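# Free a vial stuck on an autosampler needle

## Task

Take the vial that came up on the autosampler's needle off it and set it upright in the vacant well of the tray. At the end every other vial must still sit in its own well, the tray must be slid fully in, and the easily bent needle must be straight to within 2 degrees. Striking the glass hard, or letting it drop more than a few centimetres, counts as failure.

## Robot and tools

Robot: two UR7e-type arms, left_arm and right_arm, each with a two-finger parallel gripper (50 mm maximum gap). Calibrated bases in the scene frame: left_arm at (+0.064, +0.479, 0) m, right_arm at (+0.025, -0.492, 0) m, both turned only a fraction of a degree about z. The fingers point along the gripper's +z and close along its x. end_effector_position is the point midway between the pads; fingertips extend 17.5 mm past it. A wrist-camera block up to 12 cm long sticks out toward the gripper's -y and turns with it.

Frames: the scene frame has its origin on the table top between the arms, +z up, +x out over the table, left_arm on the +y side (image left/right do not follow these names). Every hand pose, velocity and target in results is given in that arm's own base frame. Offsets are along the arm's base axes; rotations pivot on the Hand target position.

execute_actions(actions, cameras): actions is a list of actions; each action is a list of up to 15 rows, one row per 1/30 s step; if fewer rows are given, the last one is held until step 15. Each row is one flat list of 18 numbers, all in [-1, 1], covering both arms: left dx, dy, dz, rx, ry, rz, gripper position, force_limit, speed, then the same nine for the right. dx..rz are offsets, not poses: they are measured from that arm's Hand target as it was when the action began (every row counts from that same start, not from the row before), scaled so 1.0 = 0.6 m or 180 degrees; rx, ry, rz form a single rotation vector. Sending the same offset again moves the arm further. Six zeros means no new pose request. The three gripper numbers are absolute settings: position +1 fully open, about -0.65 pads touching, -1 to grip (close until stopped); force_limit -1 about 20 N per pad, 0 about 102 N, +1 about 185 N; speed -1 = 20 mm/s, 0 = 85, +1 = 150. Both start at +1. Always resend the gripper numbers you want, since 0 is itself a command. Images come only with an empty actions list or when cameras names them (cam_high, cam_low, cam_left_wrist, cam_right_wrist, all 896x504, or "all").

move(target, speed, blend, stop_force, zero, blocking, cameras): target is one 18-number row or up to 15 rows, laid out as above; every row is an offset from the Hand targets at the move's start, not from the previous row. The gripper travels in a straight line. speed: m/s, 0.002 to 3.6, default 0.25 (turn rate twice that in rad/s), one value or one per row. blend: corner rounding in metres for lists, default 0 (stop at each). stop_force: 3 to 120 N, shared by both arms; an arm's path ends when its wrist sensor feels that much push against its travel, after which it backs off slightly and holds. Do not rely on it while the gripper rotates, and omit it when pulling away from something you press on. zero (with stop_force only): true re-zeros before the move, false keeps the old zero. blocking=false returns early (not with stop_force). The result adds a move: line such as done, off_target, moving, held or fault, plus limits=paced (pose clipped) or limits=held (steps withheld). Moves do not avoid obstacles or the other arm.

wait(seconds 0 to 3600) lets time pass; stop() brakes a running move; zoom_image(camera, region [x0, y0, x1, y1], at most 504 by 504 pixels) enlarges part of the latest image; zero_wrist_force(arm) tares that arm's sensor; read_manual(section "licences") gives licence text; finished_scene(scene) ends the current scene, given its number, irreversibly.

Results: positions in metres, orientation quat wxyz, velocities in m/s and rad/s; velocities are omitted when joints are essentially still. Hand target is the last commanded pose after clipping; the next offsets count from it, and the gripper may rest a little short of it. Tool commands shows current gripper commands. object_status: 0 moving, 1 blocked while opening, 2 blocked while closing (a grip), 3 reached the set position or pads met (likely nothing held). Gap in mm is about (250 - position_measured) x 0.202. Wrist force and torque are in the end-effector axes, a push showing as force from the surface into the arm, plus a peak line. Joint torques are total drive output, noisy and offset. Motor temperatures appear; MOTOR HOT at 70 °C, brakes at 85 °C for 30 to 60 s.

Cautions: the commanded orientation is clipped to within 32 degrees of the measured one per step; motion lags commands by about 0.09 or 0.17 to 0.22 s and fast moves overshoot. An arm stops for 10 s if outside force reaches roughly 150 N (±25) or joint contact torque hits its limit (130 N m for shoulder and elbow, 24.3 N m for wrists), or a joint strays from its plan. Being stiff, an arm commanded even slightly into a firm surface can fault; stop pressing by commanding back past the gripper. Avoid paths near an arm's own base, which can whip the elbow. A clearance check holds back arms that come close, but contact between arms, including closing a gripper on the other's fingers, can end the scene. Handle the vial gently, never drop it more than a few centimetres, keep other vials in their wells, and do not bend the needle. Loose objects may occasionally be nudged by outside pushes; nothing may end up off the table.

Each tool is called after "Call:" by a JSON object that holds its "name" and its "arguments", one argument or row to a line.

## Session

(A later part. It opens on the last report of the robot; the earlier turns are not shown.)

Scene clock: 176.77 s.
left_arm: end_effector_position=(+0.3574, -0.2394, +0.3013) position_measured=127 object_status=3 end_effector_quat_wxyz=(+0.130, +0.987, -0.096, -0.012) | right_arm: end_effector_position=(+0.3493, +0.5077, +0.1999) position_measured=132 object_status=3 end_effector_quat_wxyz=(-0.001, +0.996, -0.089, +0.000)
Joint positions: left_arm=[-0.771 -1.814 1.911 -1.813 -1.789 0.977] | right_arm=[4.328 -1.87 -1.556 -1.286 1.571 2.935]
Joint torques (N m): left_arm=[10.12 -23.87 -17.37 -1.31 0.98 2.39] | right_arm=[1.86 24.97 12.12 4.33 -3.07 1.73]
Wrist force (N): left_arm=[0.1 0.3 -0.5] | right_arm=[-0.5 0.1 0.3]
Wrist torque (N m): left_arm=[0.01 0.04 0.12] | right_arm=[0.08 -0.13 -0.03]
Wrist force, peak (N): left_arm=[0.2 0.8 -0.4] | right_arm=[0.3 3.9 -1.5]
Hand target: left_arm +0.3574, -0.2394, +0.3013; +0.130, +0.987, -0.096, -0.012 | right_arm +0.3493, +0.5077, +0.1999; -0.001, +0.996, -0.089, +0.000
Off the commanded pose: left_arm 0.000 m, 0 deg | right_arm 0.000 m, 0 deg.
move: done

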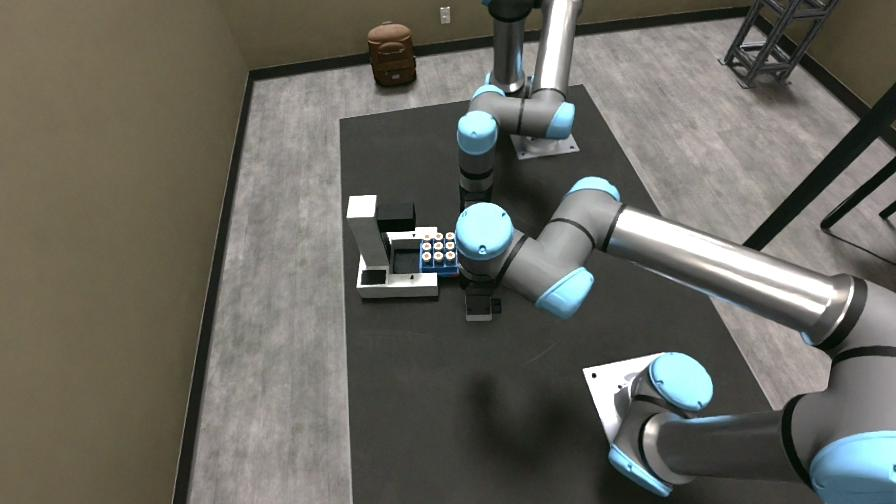

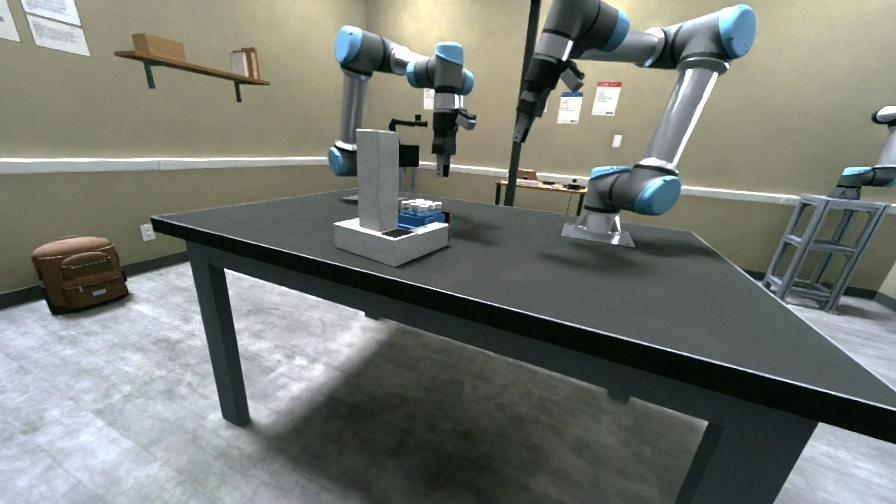

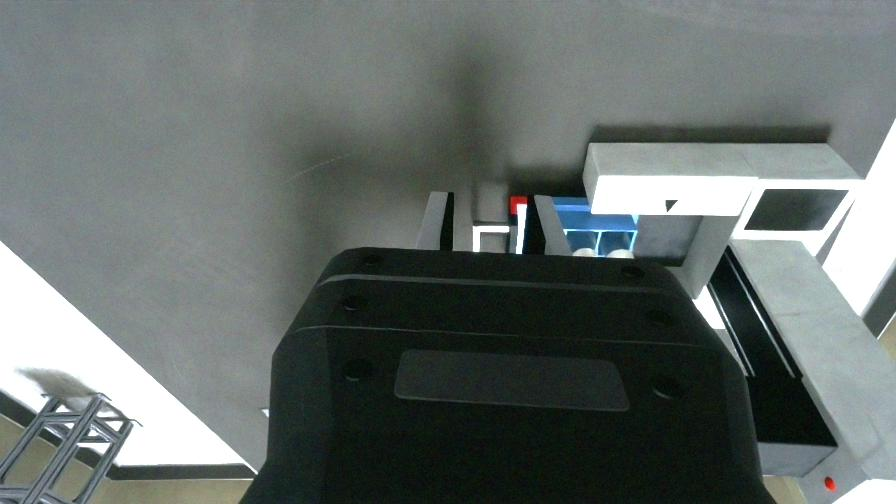

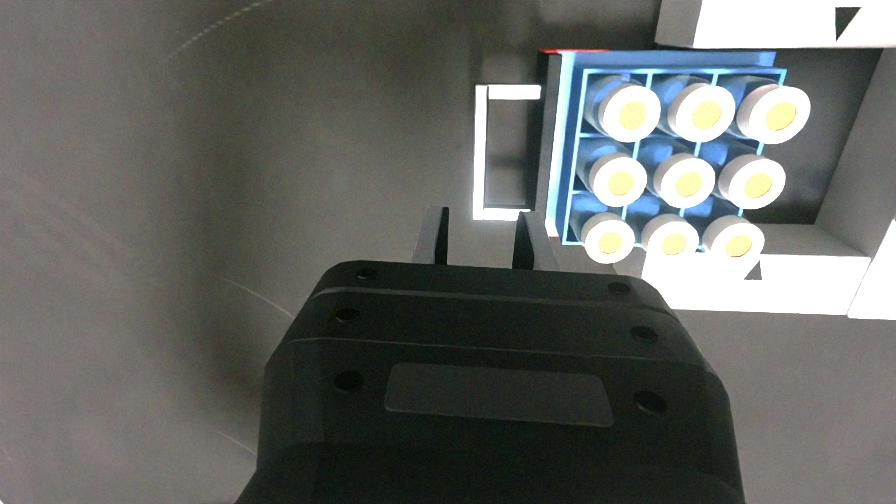

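Call:
{"name": "move", "arguments": {
  "target": [0,0,0,0,0,0,0.168,-1,-1,0.0,0.0013,-0.237,0,0,0,0.14,-1,-1],
  "speed": 0.08,
  "stop_force": 8
}}

Call:
{"name": "move", "arguments": {
  "target": [0,0,0,0,0,0,0.168,-1,-1,0,0,0,0,0,0,-1,-0.9,-1],
  "cameras": ["cam_high","cam_right_wrist"]
}}

Scene clock: 179.97 s.
left_arm: end_effector_position=(+0.3574, -0.2394, +0.3013) position_measured=127 object_status=3 end_effector_quat_wxyz=(+0.130, +0.987, -0.096, -0.012) | right_arm: end_effector_position=(+0.3493, +0.5085, +0.0577) position_measured=132 object_status=3 end_effector_quat_wxyz=(-0.001, +0.996, -0.089, +0.000)
Joint positions: left_arm=[-0.771 -1.814 1.911 -1.813 -1.789 0.977] | right_arm=[4.328 -2.018 -1.747 -0.946 1.571 2.936]
Joint torques (N m): left_arm=[9.16 -23.65 -17.68 -1.5 0.73 2.32] | right_arm=[3.37 56.99 34.57 4.46 -1.5 1.23]
Wrist force (N): left_arm=[0.1 0.3 -0.2] | right_arm=[-0.7 0.3 0.4]
Wrist torque (N m): left_arm=[0.02 0.04 0.12] | right_arm=[0.10 -0.09 -0.08]
Wrist force, peak (N): left_arm=[0.3 0.6 -0.5] | right_arm=[-0.4 0.1 1.7]
Hand target: left_arm +0.3574, -0.2394, +0.3013; +0.130, +0.987, -0.096, -0.012 | right_arm +0.3493, +0.5085, +0.0577; -0.001, +0.996, -0.089, +0.000
Off the commanded pose: left_arm 0.000 m, 0 deg | right_arm 0.000 m, 0 deg.
move: done

Scene clock: 180.97 s.
left_arm: end_effector_position=(+0.3574, -0.2394, +0.3013) position_measured=127 object_status=3 end_effector_quat_wxyz=(+0.130, +0.987, -0.096, -0.012) | right_arm: end_effector_position=(+0.3493, +0.5085, +0.0577) position_measured=210 object_status=2 end_effector_quat_wxyz=(-0.001, +0.996, -0.089, +0.000)
Joint positions: left_arm=[-0.771 -1.814 1.911 -1.813 -1.789 0.977] | right_arm=[4.328 -2.018 -1.747 -0.946 1.571 2.936]
Joint torques (N m): left_arm=[10.1 -23.77 -17.9 -1.6 0.72 2.33] | right_arm=[1.51 56.34 34.89 4.54 -1.86 0.72]
Wrist force (N): left_arm=[0.1 0.6 -0.3] | right_arm=[-3.9 0.4 0.3]
Wrist torque (N m): left_arm=[0.05 0.05 0.12] | right_arm=[0.10 -0.12 -0.56]
Wrist force, peak (N): left_arm=[0.1 0.8 -0.3] | right_arm=[-4.6 1.1 0.1]
Hand target: left_arm +0.3574, -0.2394, +0.3013; +0.130, +0.987, -0.096, -0.012 | right_arm +0.3493, +0.5085, +0.0577; -0.001, +0.996, -0.089, +0.000
Off the commanded pose: left_arm 0.000 m, 0 deg | right_arm 0.000 m, 0 deg.
move: done

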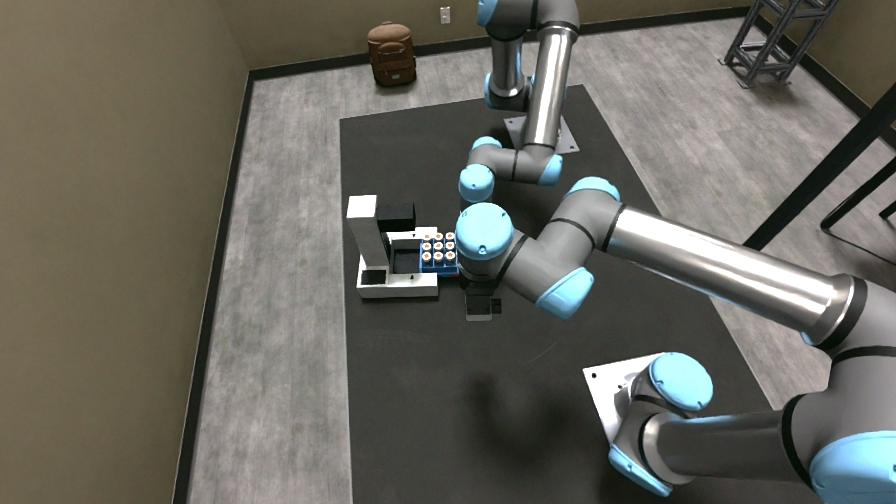

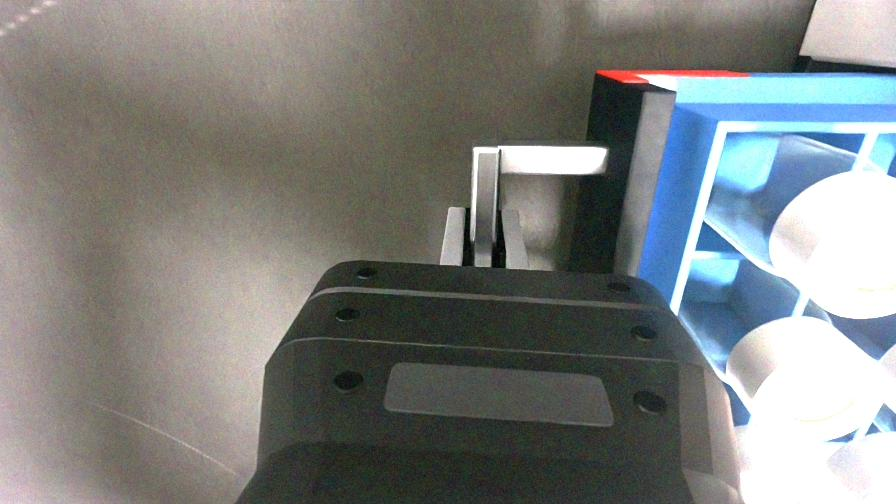

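Call:
{"name": "move", "arguments": {
  "target": [0,0,0,0,0,0,0.168,-1,-1,0.145,-0.0225,0,0,0,0,-1,-0.9,-1],
  "speed": 0.03,
  "stop_force": 20,
  "cameras": ["all"]
}}

Call:
{"name": "zoom_image", "arguments": {
  "camera": "cam_high",
  "region": [340, 180, 500, 310]
}}

Scene clock: 184.93 s.
left_arm: end_effector_position=(+0.3574, -0.2394, +0.3013) position_measured=127 object_status=3 end_effector_quat_wxyz=(+0.130, +0.987, -0.096, -0.012) | right_arm: end_effector_position=(+0.4243, +0.4969, +0.0577) position_measured=210 object_status=2 end_effector_quat_wxyz=(-0.001, +0.996, -0.089, +0.000)
Joint positions: left_arm=[-0.771 -1.814 1.911 -1.813 -1.789 0.977] | right_arm=[4.211 -2.091 -1.629 -0.99 1.571 2.819]
Joint torques (N m): left_arm=[9.63 -23.74 -18.17 -1.81 0.49 2.28] | right_arm=[-19.54 58.85 6.13 -0.32 -4.16 -1.31]
Wrist force (N): left_arm=[0.1 0.3 -0.4] | right_arm=[-21.3 -14.8 -1.2]
Wrist torque (N m): left_arm=[0.02 0.05 0.11] | right_arm=[-0.27 -0.03 -0.58]
Wrist force, peak (N): left_arm=[0.3 0.7 -0.4] | right_arm=[-47.1 -7.7 -10.7]
Hand target: left_arm +0.3574, -0.2394, +0.3013; +0.130, +0.987, -0.096, -0.012 | right_arm +0.4243, +0.4969, +0.0577; -0.001, +0.996, -0.089, +0.000 (not the last commanded pose)
Off the commanded pose: left_arm 0.000 m, 0 deg | right_arm 0.012 m, 0 deg.
move: contact (right_arm)

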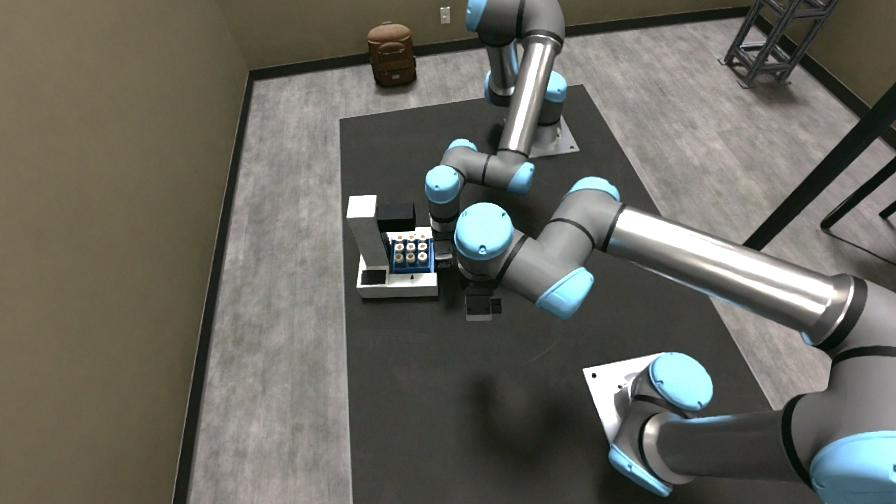

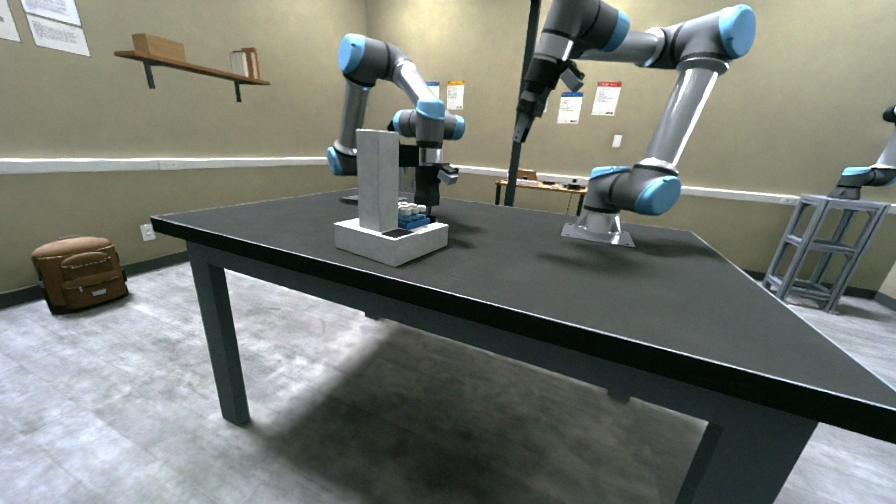

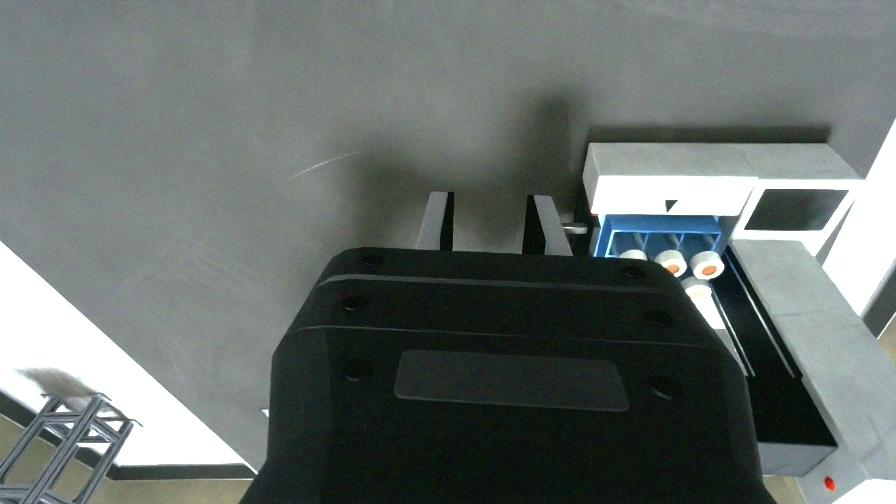

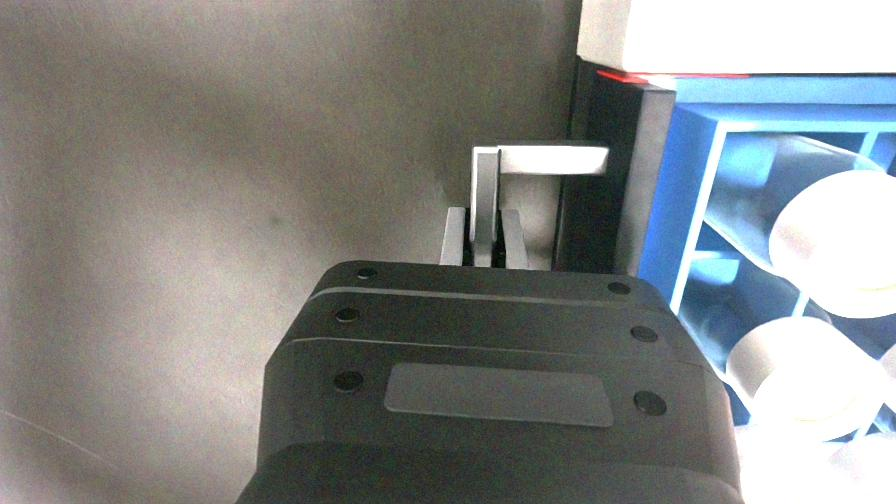

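Scaled by 3.150 from the camera's image (finer frame: 1280x720).

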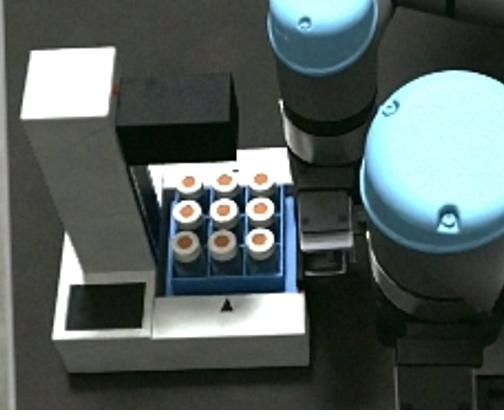

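Call:
{"name": "move", "arguments": {
  "target": [
    [0,0,0,0,0,0,0.168,-1,-1,0.0003,0.0016,0,0,0,0,-1,-0.9,-1],
    [0,0,0,0,0,0,0.168,-1,-1,0.0085,0.0003,0,0,0,0,-1,-0.9,-1]
  ],
  "speed": 0.01,
  "stop_force": 30,
  "zero": false,
  "cameras": ["cam_right_wrist"]
}}

Call:
{"name": "move", "arguments": {
  "target": [
    [0,0,0,0,0,0,0.168,-1,-1,0,0,0,0,0,0,0.14,-1,-1],
    [0,0,0,0,0,0,0.168,-1,-1,0,0,0.25,0,0,0,0.14,-1,-1],
    [0,0,0,0,0,0,0.168,-1,-1,-0.3,-0.15,0.4,0,0,0,0.14,-1,-1]
  ],
  "speed": [0.1,0.1,0.3],
  "cameras": ["all"]
}}

Call:
{"name": "zoom_image", "arguments": {
  "camera": "cam_high",
  "region": [340, 180, 500, 310]
}}

Call:
{"name": "zoom_image", "arguments": {
  "camera": "cam_low",
  "region": [330, 120, 460, 270]
}}

Scene clock: 186.90 s.
left_arm: end_effector_position=(+0.3574, -0.2394, +0.3013) position_measured=127 object_status=3 end_effector_quat_wxyz=(+0.130, +0.987, -0.096, -0.012) | right_arm: end_effector_position=(+0.4248, +0.4977, +0.0577) position_measured=210 object_status=2 end_effector_quat_wxyz=(-0.001, +0.996, -0.089, +0.000)
Joint positions: left_arm=[-0.771 -1.814 1.911 -1.813 -1.789 0.977] | right_arm=[4.211 -2.093 -1.626 -0.993 1.572 2.818]
Joint torques (N m): left_arm=[9.15 -23.79 -17.66 -1.96 0.39 2.25] | right_arm=[-8.27 53.16 14.23 9.28 -10.9 2.33]
Wrist force (N): left_arm=[0.2 0.6 -0.4] | right_arm=[-37.6 18.0 -15.4]
Wrist torque (N m): left_arm=[0.05 0.02 0.12] | right_arm=[0.56 0.03 -0.60]
Wrist force, peak (N): left_arm=[0.4 0.7 -0.2] | right_arm=[-47.4 24.2 -19.6]
Hand target: left_arm +0.3574, -0.2394, +0.3013; +0.130, +0.987, -0.096, -0.012 | right_arm +0.4248, +0.4977, +0.0577; -0.001, +0.996, -0.089, +0.000 (not the last commanded pose)
Off the commanded pose: left_arm 0.000 m, 0 deg | right_arm 0.005 m, 0 deg.
move: contact (right_arm); path passed 1 of 2 targets

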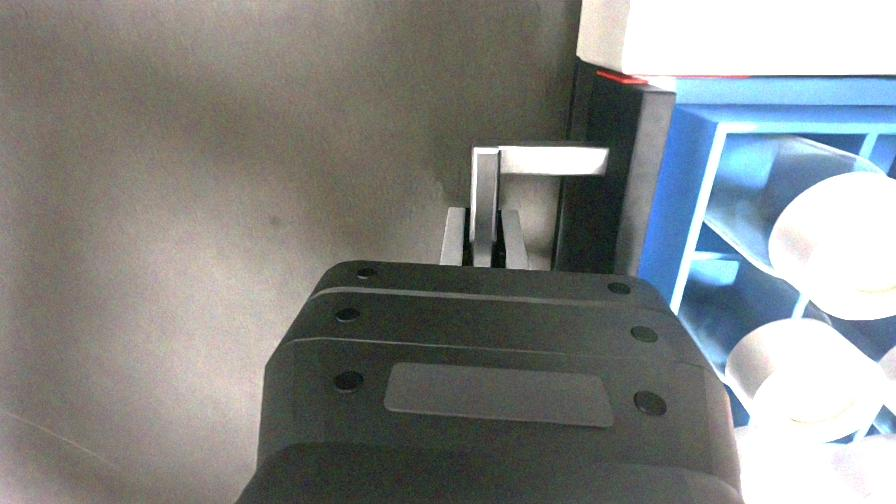

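Scene clock: 190.97 s.
left_arm: end_effector_position=(+0.3574, -0.2394, +0.3013) position_measured=127 object_status=3 end_effector_quat_wxyz=(+0.130, +0.987, -0.096, -0.012) | right_arm: end_effector_position=(+0.2449, +0.4077, +0.2976) position_measured=132 object_status=3 end_effector_quat_wxyz=(-0.001, +0.996, -0.089, +0.000)
Joint positions: left_arm=[-0.771 -1.814 1.911 -1.813 -1.789 0.977] | right_arm=[4.455 -1.49 -1.727 -1.495 1.571 3.063]
Joint torques (N m): left_arm=[9.24 -23.75 -17.85 -2.08 0.24 2.26] | right_arm=[5.01 37.2 36.65 1.9 -2.4 1.31]
Wrist force (N): left_arm=[0.2 0.5 -0.2] | right_arm=[0.0 -0.3 0.4]
Wrist torque (N m): left_arm=[0.03 0.03 0.11] | right_arm=[-0.03 -0.23 -0.04]
Wrist force, peak (N): left_arm=[0.2 0.7 -0.6] | right_arm=[-34.2 16.9 -13.0]
Hand target: left_arm +0.3574, -0.2394, +0.3013; +0.130, +0.987, -0.096, -0.012 | right_arm +0.2448, +0.4077, +0.2977; -0.001, +0.996, -0.089, +0.000
Off the commanded pose: left_arm 0.000 m, 0 deg | right_arm 0.000 m, 0 deg.
move: done

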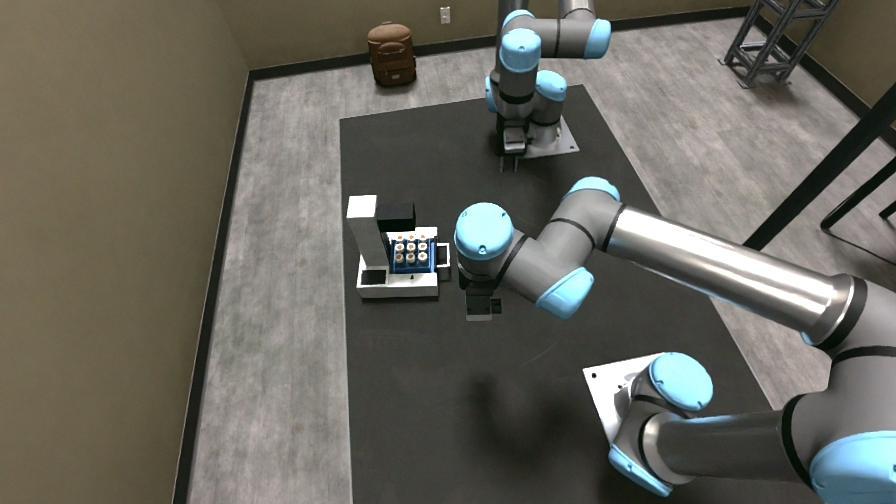

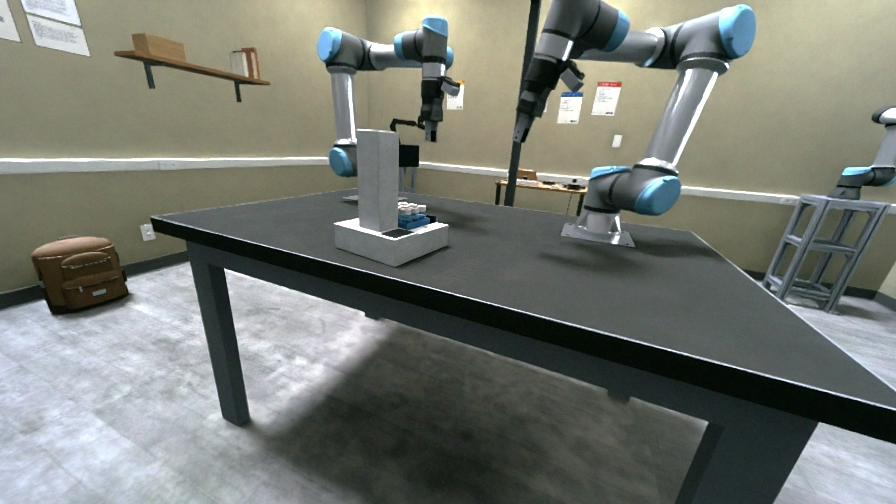

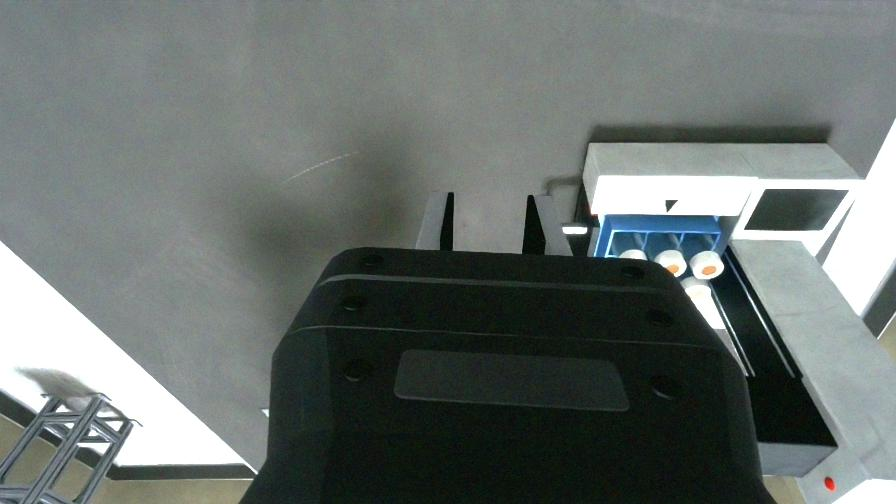

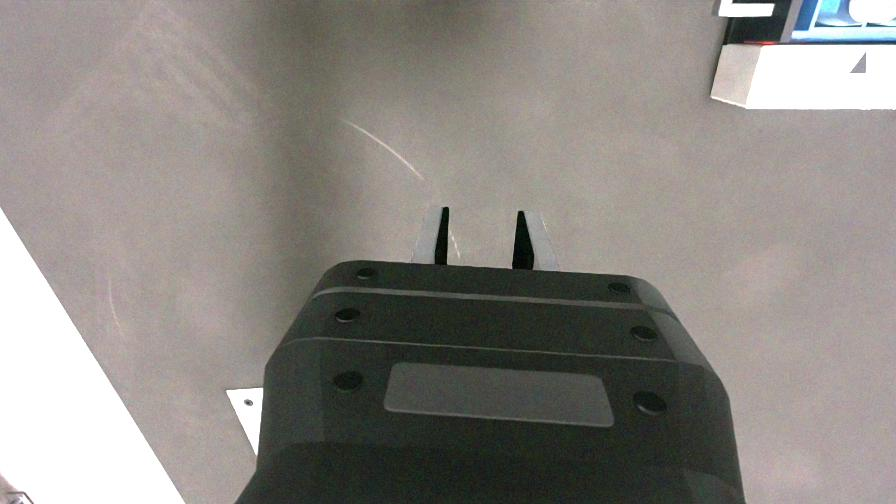

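Scaled by 3.150 from the camera's image (finer frame: 1280x720).

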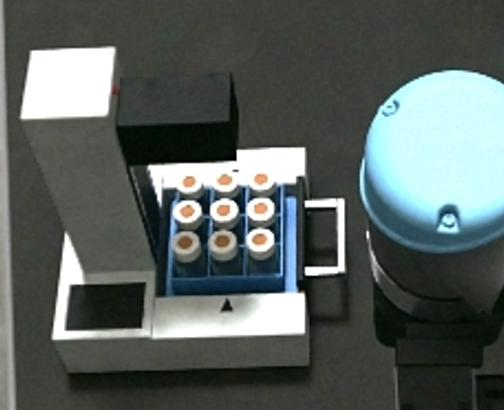

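Scaled by 3.360 from the camera's image (finer frame: 1280x720).

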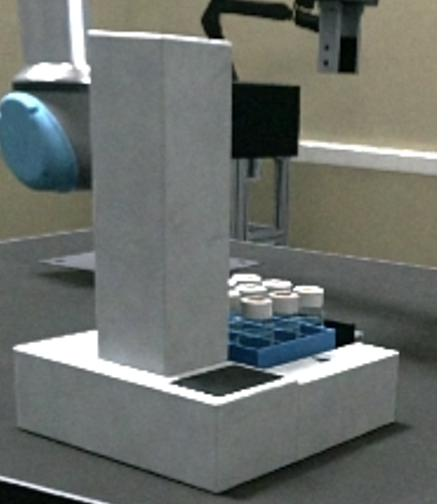

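Fully in, flush. Finish.

Call:
{"name": "finished_scene", "arguments": {
  "scene": 1
}}

The scene is finished: the task was done.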